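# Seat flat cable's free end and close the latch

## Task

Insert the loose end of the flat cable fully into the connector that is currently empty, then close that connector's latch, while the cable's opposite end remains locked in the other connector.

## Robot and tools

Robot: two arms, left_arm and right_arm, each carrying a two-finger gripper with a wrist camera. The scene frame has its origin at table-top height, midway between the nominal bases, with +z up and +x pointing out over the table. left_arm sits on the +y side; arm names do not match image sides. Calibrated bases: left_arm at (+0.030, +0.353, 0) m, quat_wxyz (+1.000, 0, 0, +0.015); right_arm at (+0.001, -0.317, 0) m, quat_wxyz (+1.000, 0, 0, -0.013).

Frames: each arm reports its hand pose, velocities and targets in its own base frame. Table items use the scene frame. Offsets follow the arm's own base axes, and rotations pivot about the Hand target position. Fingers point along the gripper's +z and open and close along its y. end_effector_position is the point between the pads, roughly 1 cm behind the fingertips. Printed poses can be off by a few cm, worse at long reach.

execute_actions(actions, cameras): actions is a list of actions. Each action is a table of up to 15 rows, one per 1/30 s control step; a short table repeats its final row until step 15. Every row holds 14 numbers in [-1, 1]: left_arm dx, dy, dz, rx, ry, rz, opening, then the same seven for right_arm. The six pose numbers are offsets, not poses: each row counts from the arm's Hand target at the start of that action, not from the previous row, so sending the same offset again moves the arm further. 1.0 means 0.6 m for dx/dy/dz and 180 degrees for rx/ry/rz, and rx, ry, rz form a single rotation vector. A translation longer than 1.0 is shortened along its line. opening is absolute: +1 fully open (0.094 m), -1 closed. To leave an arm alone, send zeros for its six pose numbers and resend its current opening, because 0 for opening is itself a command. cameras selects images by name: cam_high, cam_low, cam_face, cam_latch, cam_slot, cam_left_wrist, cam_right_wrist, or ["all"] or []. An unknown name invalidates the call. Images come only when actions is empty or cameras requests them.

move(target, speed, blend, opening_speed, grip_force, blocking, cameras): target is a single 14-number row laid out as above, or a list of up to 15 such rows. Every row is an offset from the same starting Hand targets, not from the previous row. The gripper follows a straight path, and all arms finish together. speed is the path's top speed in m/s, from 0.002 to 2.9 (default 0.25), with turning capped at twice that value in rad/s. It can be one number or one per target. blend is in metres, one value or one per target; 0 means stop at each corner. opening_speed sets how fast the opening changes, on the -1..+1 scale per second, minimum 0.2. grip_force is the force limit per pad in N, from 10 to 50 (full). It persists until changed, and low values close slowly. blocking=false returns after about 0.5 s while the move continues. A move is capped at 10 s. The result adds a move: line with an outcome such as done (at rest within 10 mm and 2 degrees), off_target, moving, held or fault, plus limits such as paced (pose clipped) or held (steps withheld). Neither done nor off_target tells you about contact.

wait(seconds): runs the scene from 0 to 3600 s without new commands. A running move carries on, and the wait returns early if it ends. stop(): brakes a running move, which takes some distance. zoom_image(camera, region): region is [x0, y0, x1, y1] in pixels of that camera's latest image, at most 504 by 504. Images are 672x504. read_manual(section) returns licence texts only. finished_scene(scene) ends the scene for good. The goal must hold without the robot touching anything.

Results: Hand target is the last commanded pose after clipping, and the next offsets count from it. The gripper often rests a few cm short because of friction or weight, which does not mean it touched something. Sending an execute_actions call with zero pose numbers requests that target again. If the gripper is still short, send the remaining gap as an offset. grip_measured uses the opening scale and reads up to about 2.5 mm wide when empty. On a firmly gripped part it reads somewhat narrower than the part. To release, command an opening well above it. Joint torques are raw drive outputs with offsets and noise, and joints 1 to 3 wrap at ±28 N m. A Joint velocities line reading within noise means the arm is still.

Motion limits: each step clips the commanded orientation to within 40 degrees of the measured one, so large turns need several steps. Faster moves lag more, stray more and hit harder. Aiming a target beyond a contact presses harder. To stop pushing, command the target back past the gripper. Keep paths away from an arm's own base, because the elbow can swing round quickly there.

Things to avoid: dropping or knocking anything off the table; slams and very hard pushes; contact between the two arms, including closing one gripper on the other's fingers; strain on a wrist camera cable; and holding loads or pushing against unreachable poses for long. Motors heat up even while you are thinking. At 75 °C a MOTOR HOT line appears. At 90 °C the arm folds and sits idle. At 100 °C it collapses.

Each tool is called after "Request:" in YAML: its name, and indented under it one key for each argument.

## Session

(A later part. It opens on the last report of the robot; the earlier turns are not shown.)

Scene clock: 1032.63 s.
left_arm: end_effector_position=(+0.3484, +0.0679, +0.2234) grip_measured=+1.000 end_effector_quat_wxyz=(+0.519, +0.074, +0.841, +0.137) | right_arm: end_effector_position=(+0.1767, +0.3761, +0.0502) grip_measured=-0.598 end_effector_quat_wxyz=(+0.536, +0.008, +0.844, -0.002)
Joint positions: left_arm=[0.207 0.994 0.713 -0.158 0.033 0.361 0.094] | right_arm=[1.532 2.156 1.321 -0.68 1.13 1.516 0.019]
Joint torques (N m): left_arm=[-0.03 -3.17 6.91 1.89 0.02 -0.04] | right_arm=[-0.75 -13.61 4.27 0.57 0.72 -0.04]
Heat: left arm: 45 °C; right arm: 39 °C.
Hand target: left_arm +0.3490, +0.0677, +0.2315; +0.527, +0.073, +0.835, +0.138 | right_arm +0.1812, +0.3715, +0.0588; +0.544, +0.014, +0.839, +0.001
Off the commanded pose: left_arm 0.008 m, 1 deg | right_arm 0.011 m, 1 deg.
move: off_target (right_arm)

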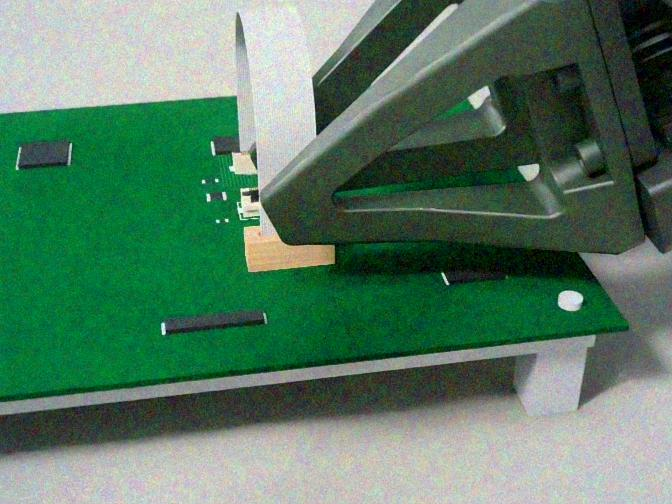

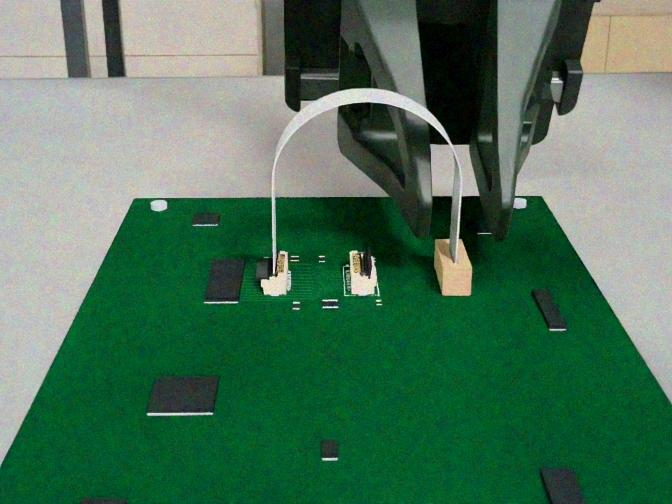

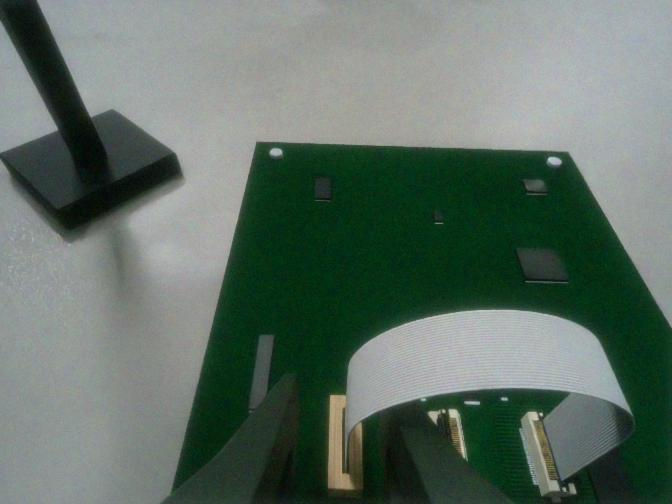

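Request:
move:
  target: [0,0,0,0,0,0,1,0.001,-0.003,0.0037,0.004,0,0,-0.6]
  speed: 0.05
  cameras: ["cam_face","cam_latch","cam_right_wrist"]

Scene clock: 1048.13 s.
left_arm: end_effector_position=(+0.3484, +0.0679, +0.2234) grip_measured=+1.000 end_effector_quat_wxyz=(+0.519, +0.074, +0.841, +0.137) | right_arm: end_effector_position=(+0.1782, +0.3734, +0.0515) grip_measured=-0.598 end_effector_quat_wxyz=(+0.536, +0.011, +0.844, +0.001)
Joint positions: left_arm=[0.207 0.994 0.713 -0.158 0.033 0.361 0.094] | right_arm=[1.528 2.142 1.302 -0.663 1.13 1.511 0.019]
Joint torques (N m): left_arm=[-0.01 -3.15 6.93 1.89 0.01 -0.04] | right_arm=[-0.49 -13.64 4.3 0.59 0.72 -0.01]
Heat: left arm: 45 °C; right arm: 38 °C.
Hand target: left_arm +0.3490, +0.0677, +0.2315; +0.527, +0.073, +0.835, +0.138 | right_arm +0.1818, +0.3697, +0.0610; +0.544, +0.018, +0.839, +0.007
Off the commanded pose: left_arm 0.008 m, 1 deg | right_arm 0.011 m, 2 deg.
move: off_target (right_arm)

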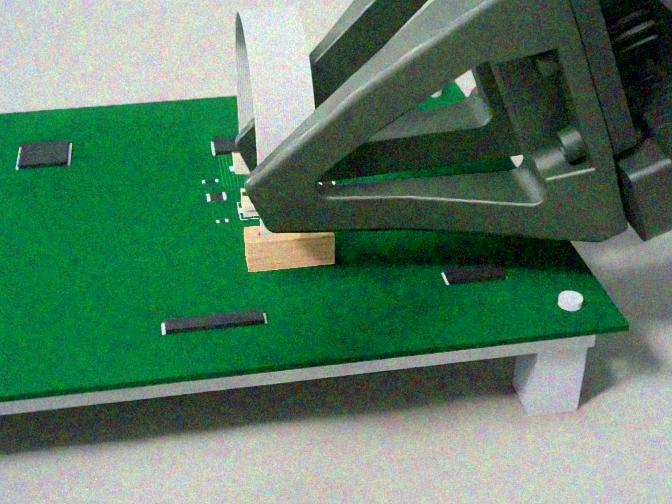

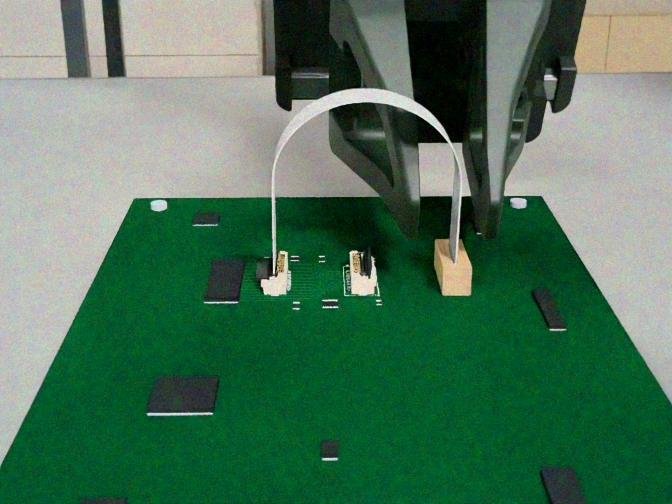

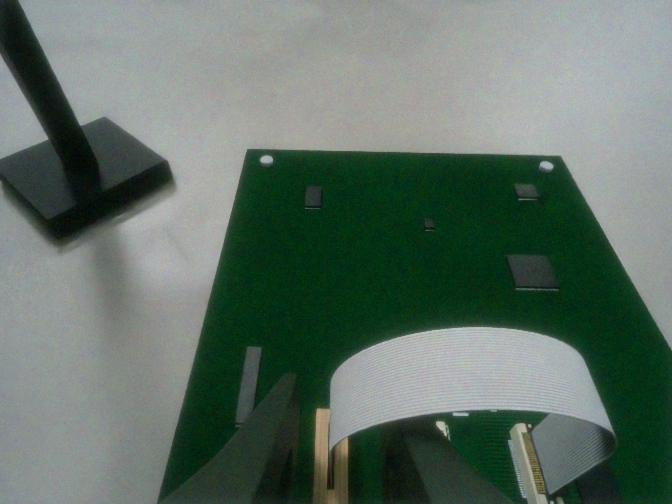

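Request:
move:
  target: [0,0,0,0,0,0,1,0,0.006,0,0,0,0,-0.6]
  speed: 0.05
  cameras: ["cam_latch","cam_right_wrist"]

Scene clock: 1059.67 s.
left_arm: end_effector_position=(+0.3484, +0.0679, +0.2234) grip_measured=+1.000 end_effector_quat_wxyz=(+0.519, +0.074, +0.841, +0.137) | right_arm: end_effector_position=(+0.1782, +0.3736, +0.0515) grip_measured=-0.598 end_effector_quat_wxyz=(+0.536, +0.011, +0.844, +0.002)
Joint positions: left_arm=[0.207 0.994 0.713 -0.158 0.033 0.361 0.094] | right_arm=[1.528 2.142 1.302 -0.662 1.13 1.511 0.019]
Joint torques (N m): left_arm=[-0.01 -3.17 6.94 1.89 0.01 -0.04] | right_arm=[-0.49 -12.52 6.02 0.54 0.71 -0.02]
Heat: left arm: 45 °C; right arm: 38 °C.
Hand target: left_arm +0.3490, +0.0677, +0.2315; +0.527, +0.073, +0.835, +0.138 | right_arm +0.1818, +0.3732, +0.0610; +0.544, +0.018, +0.839, +0.007
Off the commanded pose: left_arm 0.008 m, 1 deg | right_arm 0.010 m, 1 deg.
move: done

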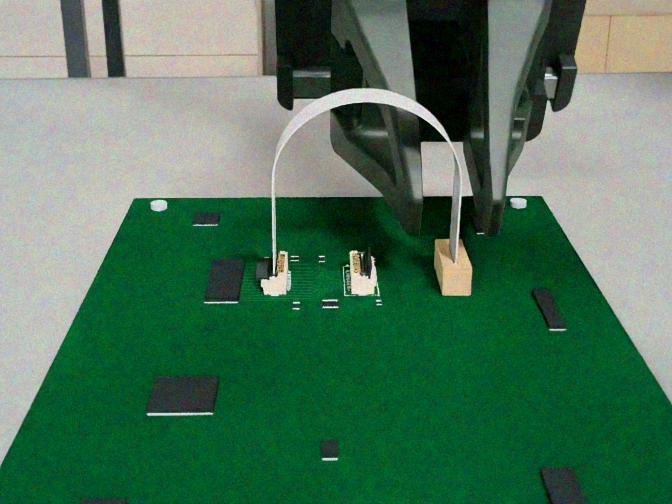

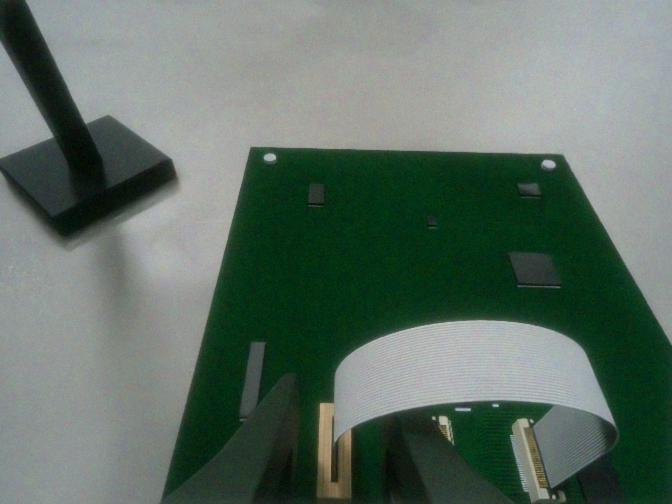

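Request:
move:
  target: [0,0,0,0,0,0,1,0,0,0,0,0,0,-1]
  grip_force: 25
  opening_speed: 0.3
  cameras: ["cam_face","cam_latch","cam_slot","cam_right_wrist"]

Scene clock: 1068.57 s.
left_arm: end_effector_position=(+0.3484, +0.0679, +0.2234) grip_measured=+1.000 end_effector_quat_wxyz=(+0.519, +0.074, +0.841, +0.137) | right_arm: end_effector_position=(+0.1782, +0.3736, +0.0515) grip_measured=-0.988 end_effector_quat_wxyz=(+0.536, +0.011, +0.844, +0.001)
Joint positions: left_arm=[0.207 0.994 0.713 -0.158 0.033 0.361 0.094] | right_arm=[1.528 2.142 1.302 -0.662 1.13 1.511 0.001]
Joint torques (N m): left_arm=[0.01 -3.15 6.93 1.89 0.02 -0.04] | right_arm=[-0.49 -12.7 6.01 0.54 0.72 -0.02]
Heat: left arm: 45 °C; right arm: 38 °C.
Hand target: left_arm +0.3490, +0.0677, +0.2315; +0.527, +0.073, +0.835, +0.138 | right_arm +0.1818, +0.3732, +0.0610; +0.544, +0.018, +0.839, +0.007
Off the commanded pose: left_arm 0.008 m, 1 deg | right_arm 0.010 m, 2 deg.
grip_force (N): 25, 25
move: done

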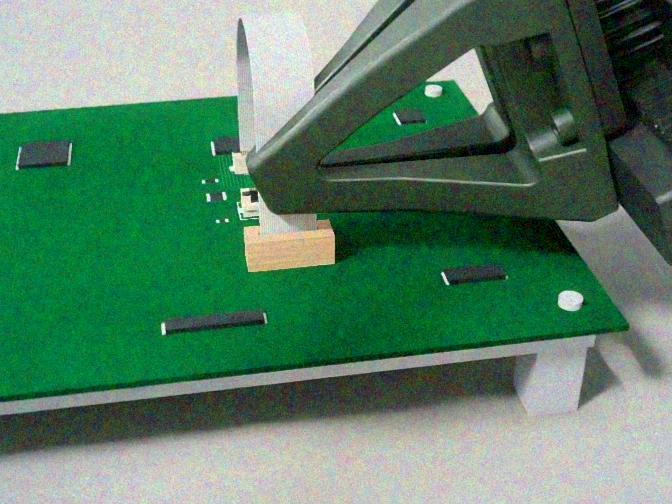

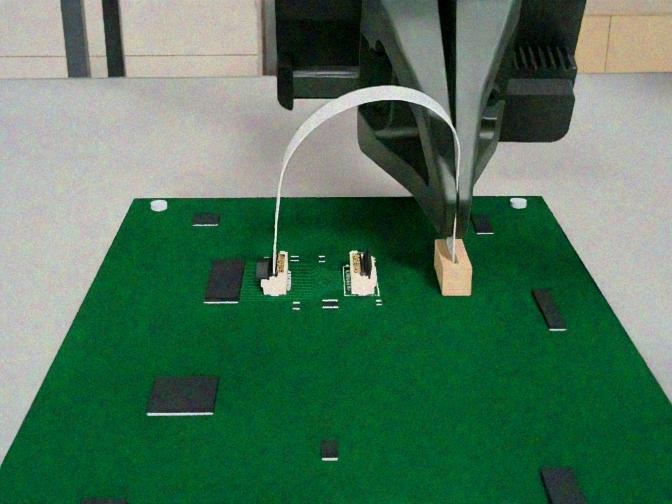

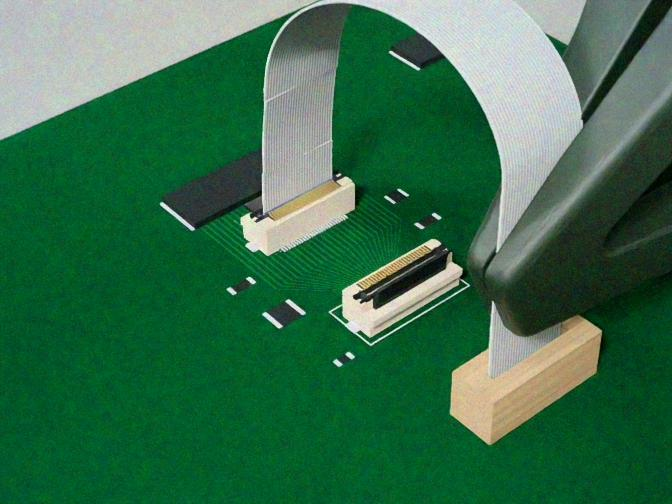

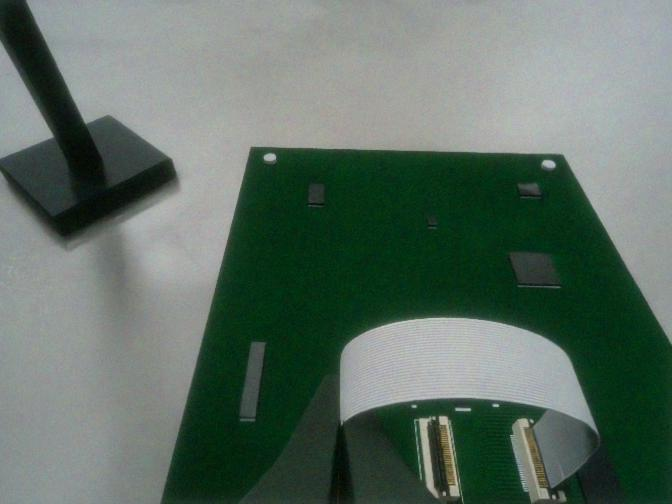

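Request:
zoom_image:
  camera: "cam_slot"
  region: [240, 0, 400, 220]

Request:
zoom_image:
  camera: "cam_slot"
  region: [430, 220, 630, 450]

Request:
zoom_image:
  camera: "cam_latch"
  region: [330, 180, 510, 310]

Scaled by 2.291 from the camera's image (finer frame: 960x720).

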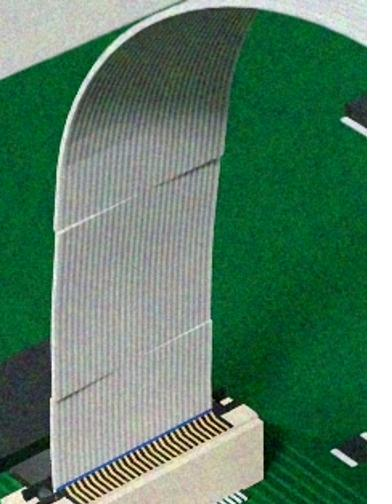

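Scaled by 2.191 from the camera's image (finer frame: 960x720).

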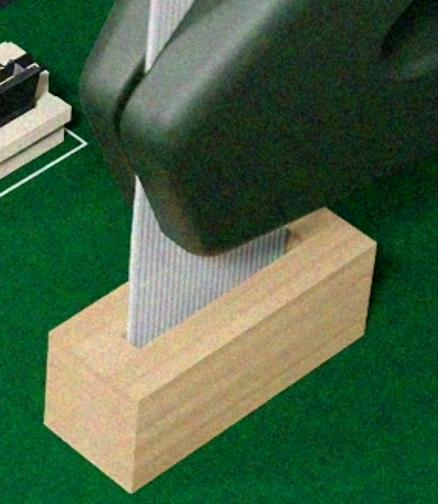

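Scaled by 2.800 from the camera's image (finer frame: 960x720).

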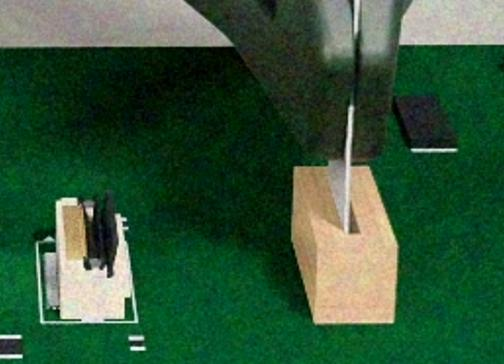

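Request:
move:
  target: [0,0,0,0,0,0,1,0,0,0.025,0,0,0,-1]
  speed: 0.05
  cameras: ["cam_face","cam_latch","cam_slot","cam_right_wrist"]

Scene clock: 1092.33 s.
left_arm: end_effector_position=(+0.3484, +0.0679, +0.2234) grip_measured=+1.000 end_effector_quat_wxyz=(+0.519, +0.074, +0.841, +0.137) | right_arm: end_effector_position=(+0.1781, +0.3707, +0.0597) grip_measured=-0.989 end_effector_quat_wxyz=(+0.536, +0.008, +0.844, -0.002)
Joint positions: left_arm=[0.207 0.994 0.713 -0.158 0.033 0.361 0.094] | right_arm=[1.528 2.118 1.302 -0.692 1.13 1.508 0.001]
Joint torques (N m): left_arm=[-0.01 -3.17 6.93 1.89 0.02 -0.04] | right_arm=[-0.5 -13.3 7.73 0.3 0.68 -0.04]
Heat: left arm: 45 °C; right arm: 38 °C.
Hand target: left_arm +0.3490, +0.0677, +0.2315; +0.527, +0.073, +0.835, +0.138 | right_arm +0.1818, +0.3733, +0.0761; +0.544, +0.018, +0.839, +0.007
Off the commanded pose: left_arm 0.008 m, 1 deg | right_arm 0.017 m, 2 deg.
grip_force (N): 25, 25
move: off_target (right_arm)

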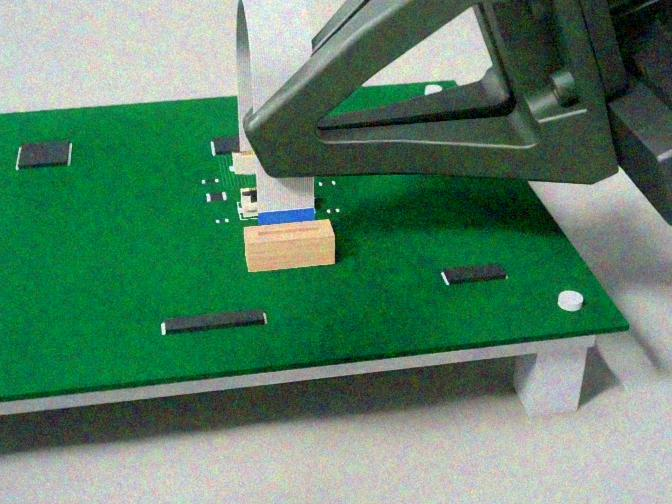

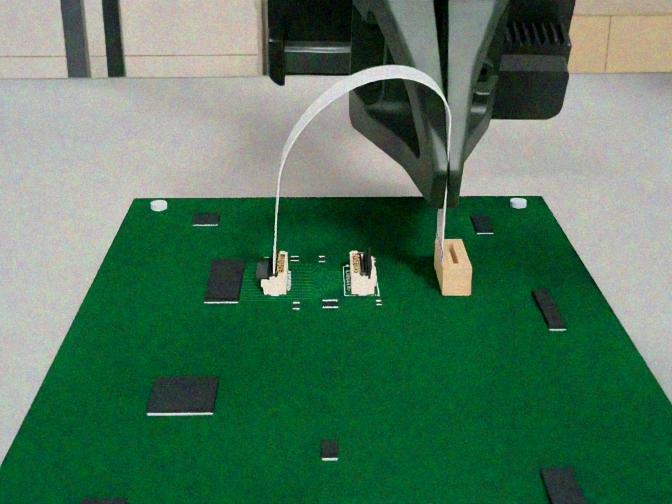

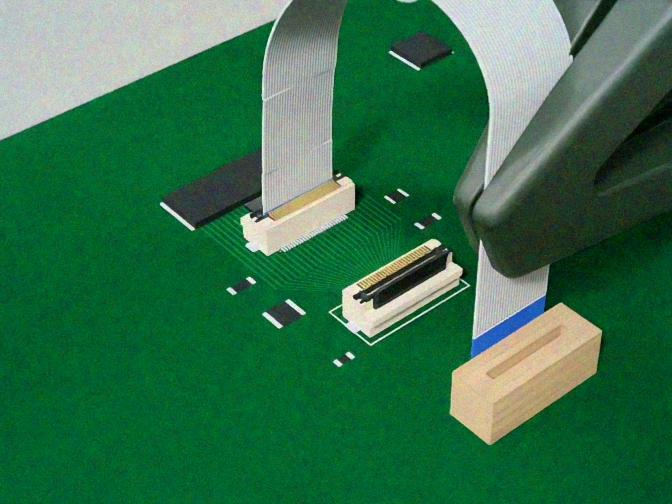

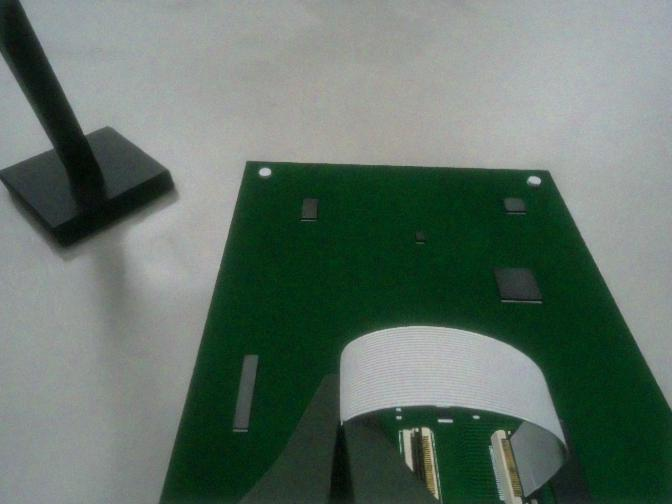

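Request:
zoom_image:
  camera: "cam_slot"
  region: [335, 230, 475, 350]

Request:
zoom_image:
  camera: "cam_slot"
  region: [340, 270, 400, 325]

Request:
zoom_image:
  camera: "cam_latch"
  region: [335, 235, 395, 305]

Request:
zoom_image:
  camera: "cam_latch"
  region: [250, 235, 310, 305]

Scaled by 3.600 from the camera's image (finer frame: 960x720).

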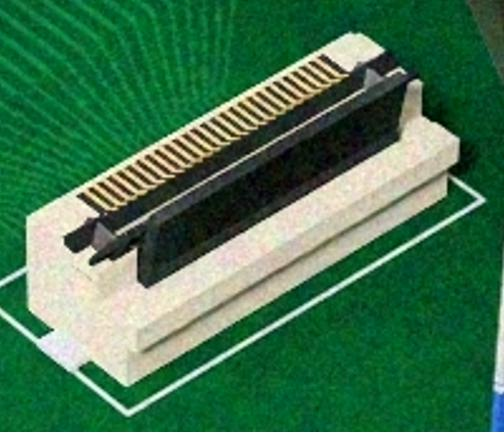

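Scaled by 8.400 from the camera's image (finer frame: 960x720).

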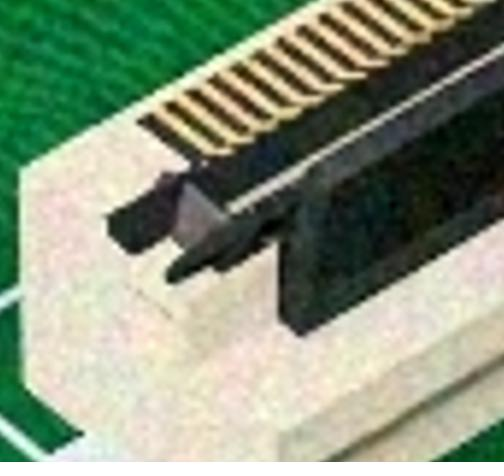

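Scaled by 7.200 from the camera's image (finer frame: 960x720).

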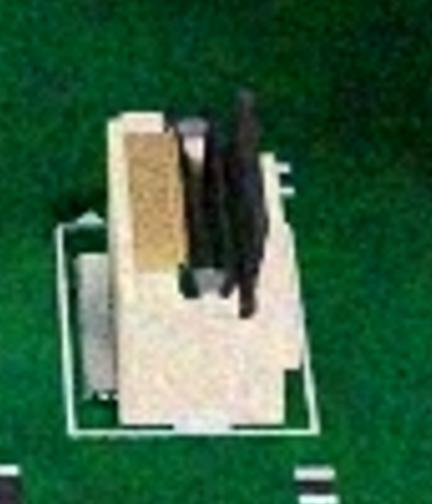

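Scaled by 7.200 from the camera's image (finer frame: 960x720).

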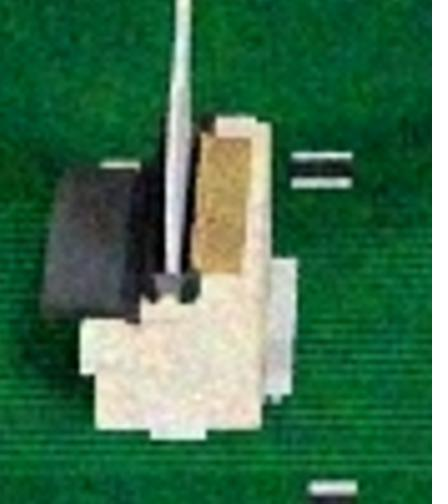

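Request:
zoom_image:
  camera: "cam_latch"
  region: [410, 180, 490, 290]

Request:
zoom_image:
  camera: "cam_slot"
  region: [440, 180, 620, 400]

Request:
zoom_image:
  camera: "cam_face"
  region: [200, 100, 350, 280]

Scaled by 4.582 from the camera's image (finer frame: 960x720).

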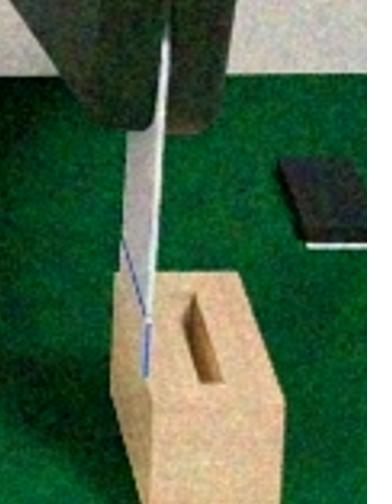

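Scaled by 2.291 from the camera's image (finer frame: 960x720).

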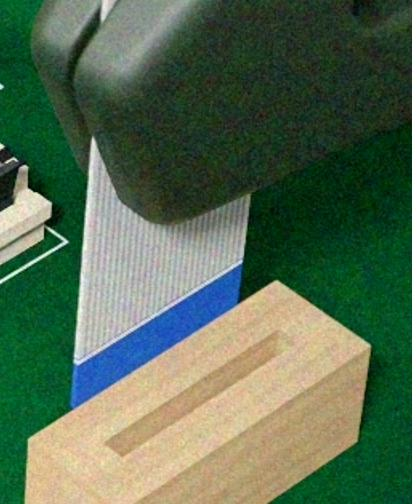

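Scaled by 2.800 from the camera's image (finer frame: 960x720).

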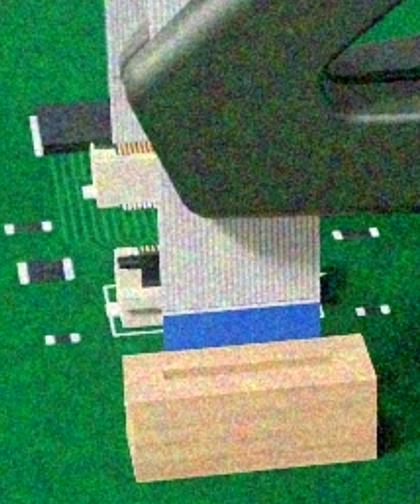

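Request:
move:
  target: [0,0,0,0,0,0,1,0.001,-0.025,0.0067,0,0,0,-1]
  speed: 0.05
  cameras: ["cam_face","cam_latch","cam_slot","cam_right_wrist"]

Scene clock: 1185.30 s.
left_arm: end_effector_position=(+0.3484, +0.0679, +0.2234) grip_measured=+1.000 end_effector_quat_wxyz=(+0.519, +0.074, +0.841, +0.137) | right_arm: end_effector_position=(+0.1789, +0.3635, +0.0717) grip_measured=-0.989 end_effector_quat_wxyz=(+0.536, +0.013, +0.844, +0.005)
Joint positions: left_arm=[0.207 0.994 0.713 -0.158 0.033 0.361 0.094] | right_arm=[1.525 2.063 1.268 -0.692 1.13 1.503 0.001]
Joint torques (N m): left_arm=[-0.01 -3.15 6.95 1.89 0.02 -0.04] | right_arm=[-0.66 -12.9 4.6 0.56 0.72 -0.03]
Heat: left arm: 45 °C; right arm: 38 °C.
Hand target: left_arm +0.3490, +0.0677, +0.2315; +0.527, +0.073, +0.835, +0.138 | right_arm +0.1823, +0.3583, +0.0800; +0.544, +0.018, +0.839, +0.007
Off the commanded pose: left_arm 0.008 m, 1 deg | right_arm 0.010 m, 1 deg.
grip_force (N): 25, 25
move: done

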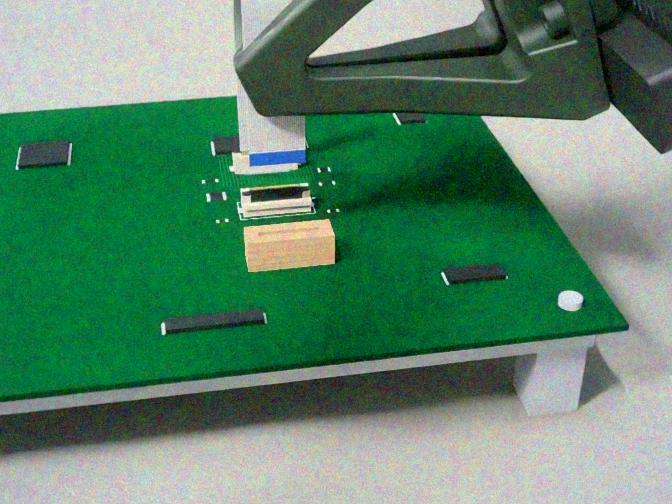

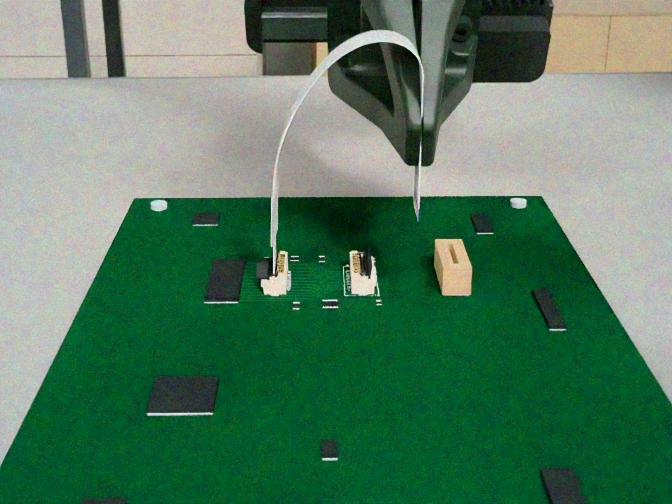

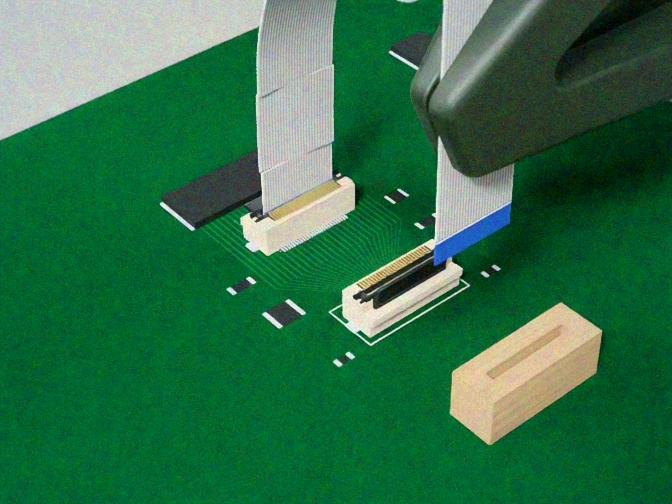

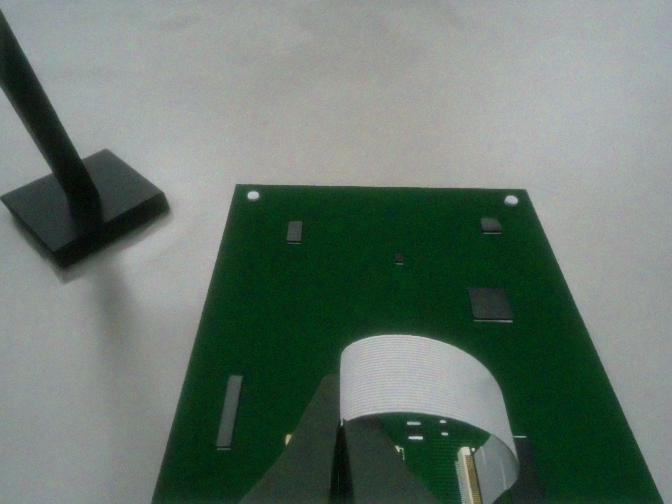

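Request:
zoom_image:
  camera: "cam_face"
  region: [220, 120, 340, 230]

Request:
zoom_image:
  camera: "cam_slot"
  region: [330, 120, 530, 350]

Scaled by 4.200 from the camera's image (finer frame: 960x720).

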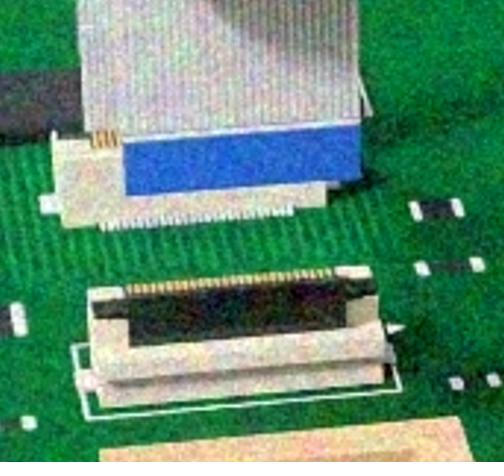

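Scaled by 2.191 from the camera's image (finer frame: 960x720).

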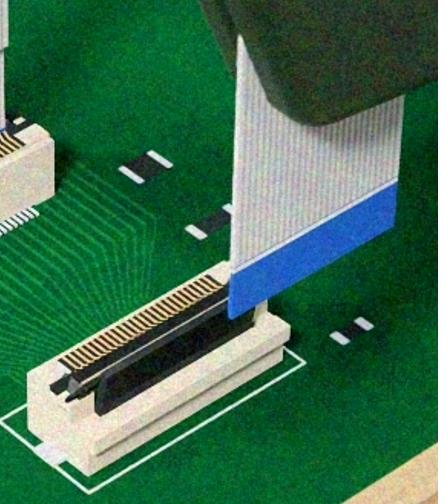

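Request:
move:
  target: [0,0,0,0,0,0,1,0,-0.02,0,0,0,0,-1]
  speed: 0.05
  cameras: ["cam_face","cam_latch","cam_slot","cam_right_wrist"]

Scene clock: 1226.53 s.
left_arm: end_effector_position=(+0.3484, +0.0679, +0.2234) grip_measured=+1.000 end_effector_quat_wxyz=(+0.519, +0.074, +0.841, +0.137) | right_arm: end_effector_position=(+0.1783, +0.3510, +0.0718) grip_measured=-0.989 end_effector_quat_wxyz=(+0.536, +0.011, +0.844, +0.003)
Joint positions: left_arm=[0.207 0.994 0.713 -0.158 0.033 0.361 0.094] | right_arm=[1.525 2.024 1.208 -0.674 1.13 1.5 0.001]
Joint torques (N m): left_arm=[-0.01 -3.15 6.93 1.9 0.02 -0.04] | right_arm=[-0.58 -12.46 4.62 0.61 0.7 -0.03]
Heat: left arm: 45 °C; right arm: 39 °C.
Hand target: left_arm +0.3490, +0.0677, +0.2315; +0.527, +0.073, +0.835, +0.138 | right_arm +0.1823, +0.3462, +0.0800; +0.544, +0.018, +0.839, +0.007
Off the commanded pose: left_arm 0.008 m, 1 deg | right_arm 0.010 m, 1 deg.
grip_force (N): 25, 25
move: done

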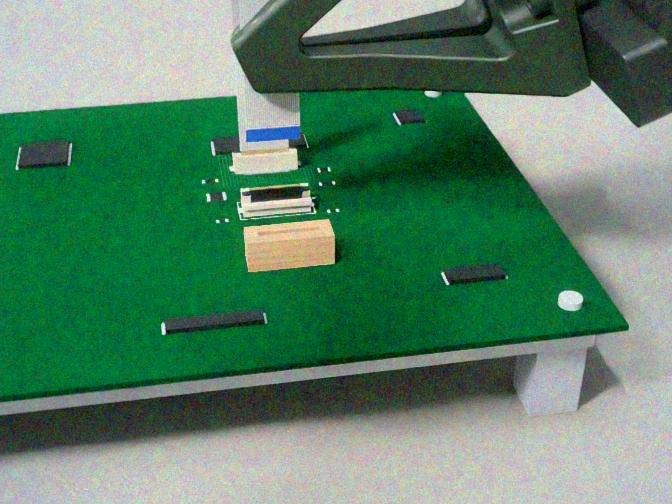

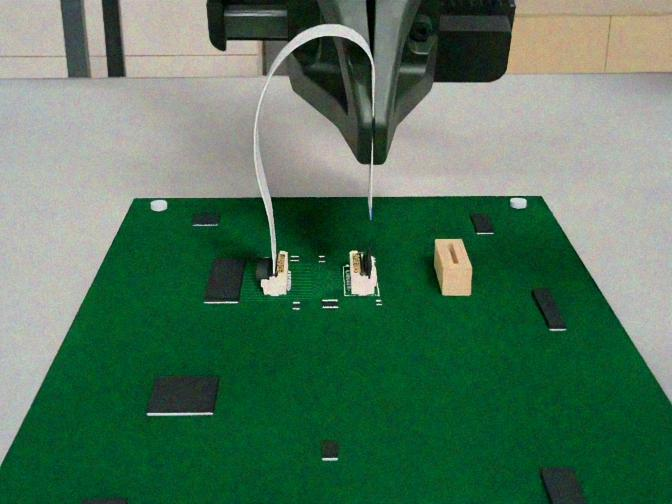

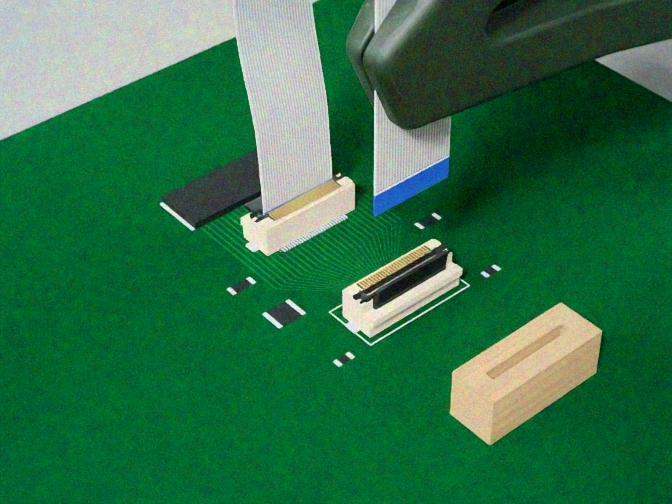

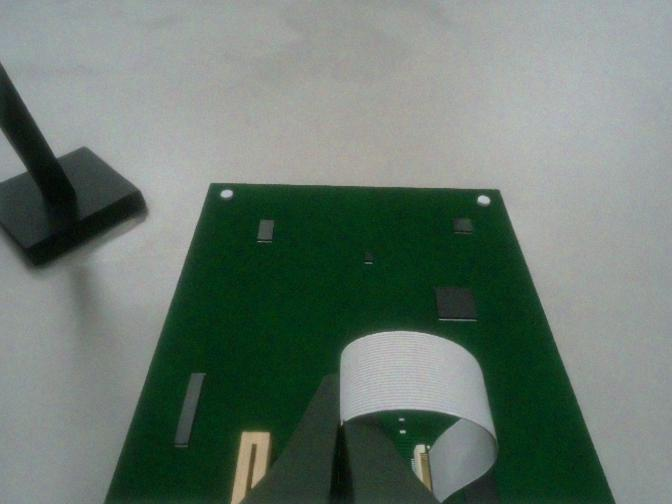

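Request:
zoom_image:
  camera: "cam_latch"
  region: [320, 140, 420, 300]

Request:
zoom_image:
  camera: "cam_latch"
  region: [350, 190, 390, 230]

Request:
zoom_image:
  camera: "cam_face"
  region: [220, 80, 340, 230]

Request:
zoom_image:
  camera: "cam_slot"
  region: [320, 80, 500, 350]

Scaled by 3.150 from the camera's image (finer frame: 960x720).

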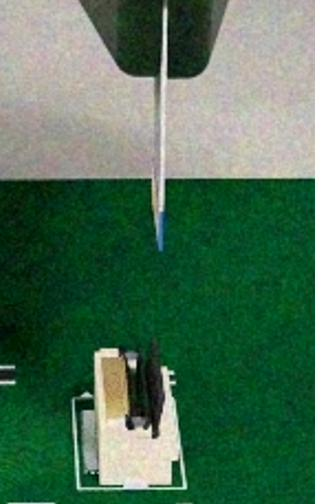

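Scaled by 12.600 from the camera's image (finer frame: 960x720).

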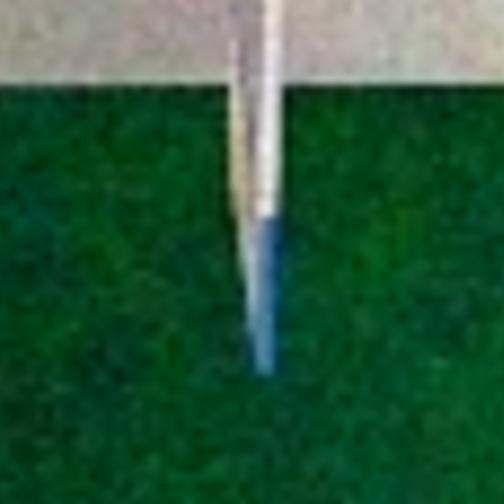

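Scaled by 3.360 from the camera's image (finer frame: 960x720).

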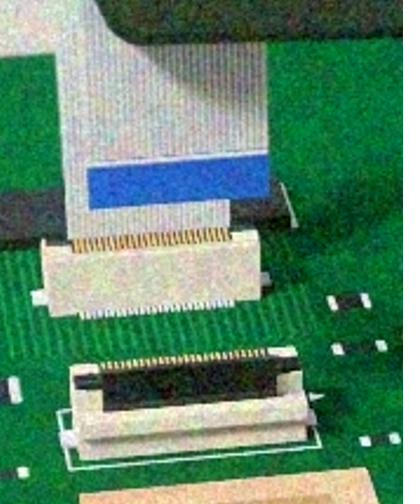

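Scaled by 1.867 from the camera's image (finer frame: 960x720).

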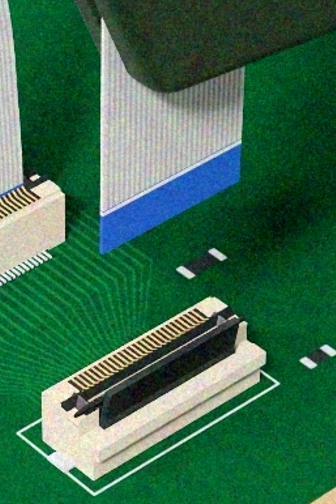

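Request:
move:
  target: [0,0,0,0,0,0,1,0,-0.0025,-0.01,0,0,0,-1]
  speed: 0.03
  cameras: ["cam_face","cam_latch","cam_slot"]

Request:
zoom_image:
  camera: "cam_latch"
  region: [320, 180, 420, 300]

Request:
zoom_image:
  camera: "cam_face"
  region: [220, 80, 340, 230]

Request:
zoom_image:
  camera: "cam_slot"
  region: [320, 120, 500, 350]

Scene clock: 1301.33 s.
left_arm: end_effector_position=(+0.3484, +0.0679, +0.2234) grip_measured=+1.000 end_effector_quat_wxyz=(+0.519, +0.074, +0.841, +0.137) | right_arm: end_effector_position=(+0.1783, +0.3499, +0.0684) grip_measured=-0.989 end_effector_quat_wxyz=(+0.536, +0.013, +0.844, +0.006)
Joint positions: left_arm=[0.207 0.994 0.713 -0.158 0.033 0.361 0.094] | right_arm=[1.525 2.024 1.191 -0.648 1.13 1.499 0.001]
Joint torques (N m): left_arm=[-0.01 -3.17 6.94 1.89 0.02 -0.04] | right_arm=[-0.73 -11.69 4.4 0.61 0.69 0]
Heat: left arm: 45 °C; right arm: 40 °C.
Hand target: left_arm +0.3490, +0.0677, +0.2315; +0.527, +0.073, +0.835, +0.138 | right_arm +0.1823, +0.3447, +0.0741; +0.544, +0.018, +0.839, +0.007
Off the commanded pose: left_arm 0.008 m, 1 deg | right_arm 0.009 m, 1 deg.
grip_force (N): 25, 25
move: done

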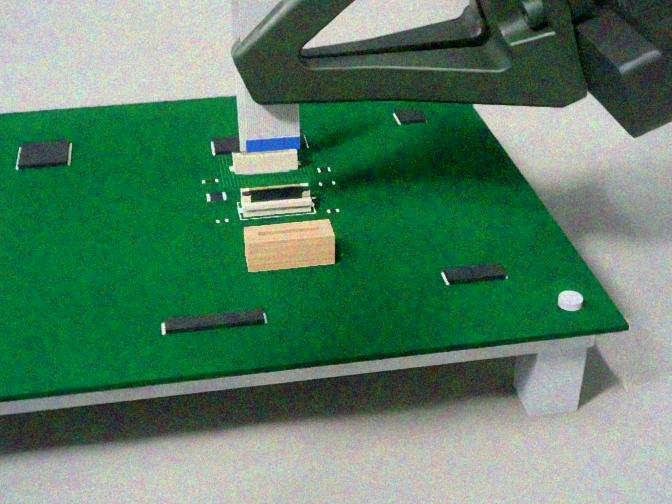

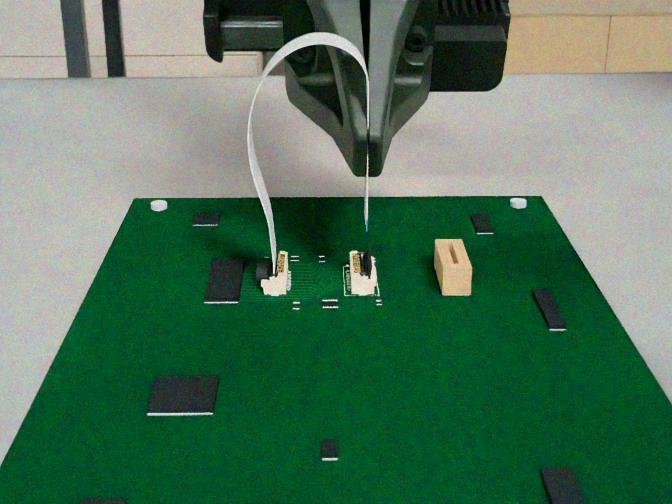

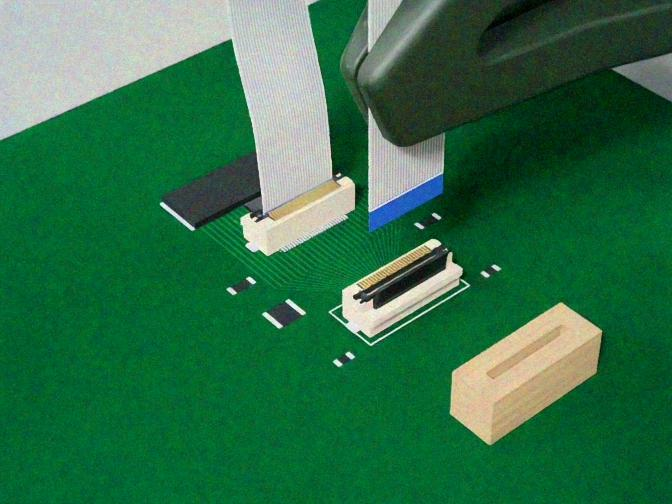

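Scaled by 4.200 from the camera's image (finer frame: 960x720).

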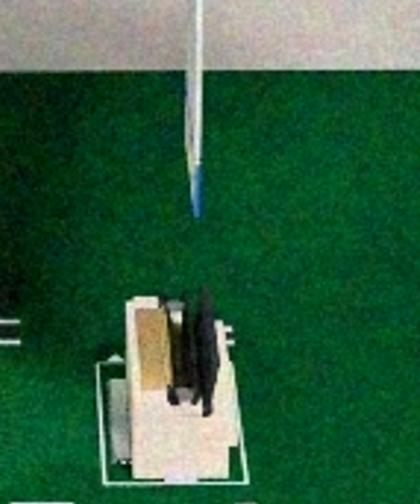

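Scaled by 3.360 from the camera's image (finer frame: 960x720).

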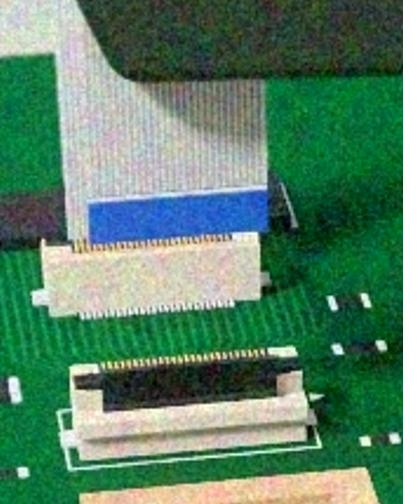

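Scaled by 2.191 from the camera's image (finer frame: 960x720).

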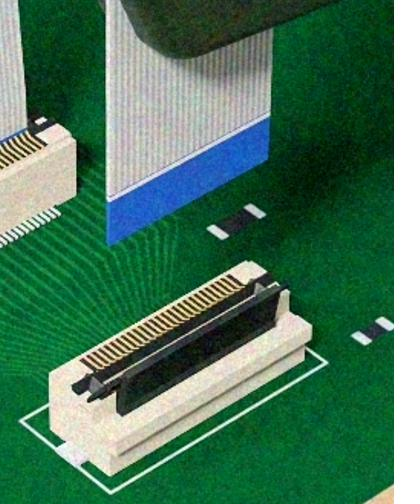

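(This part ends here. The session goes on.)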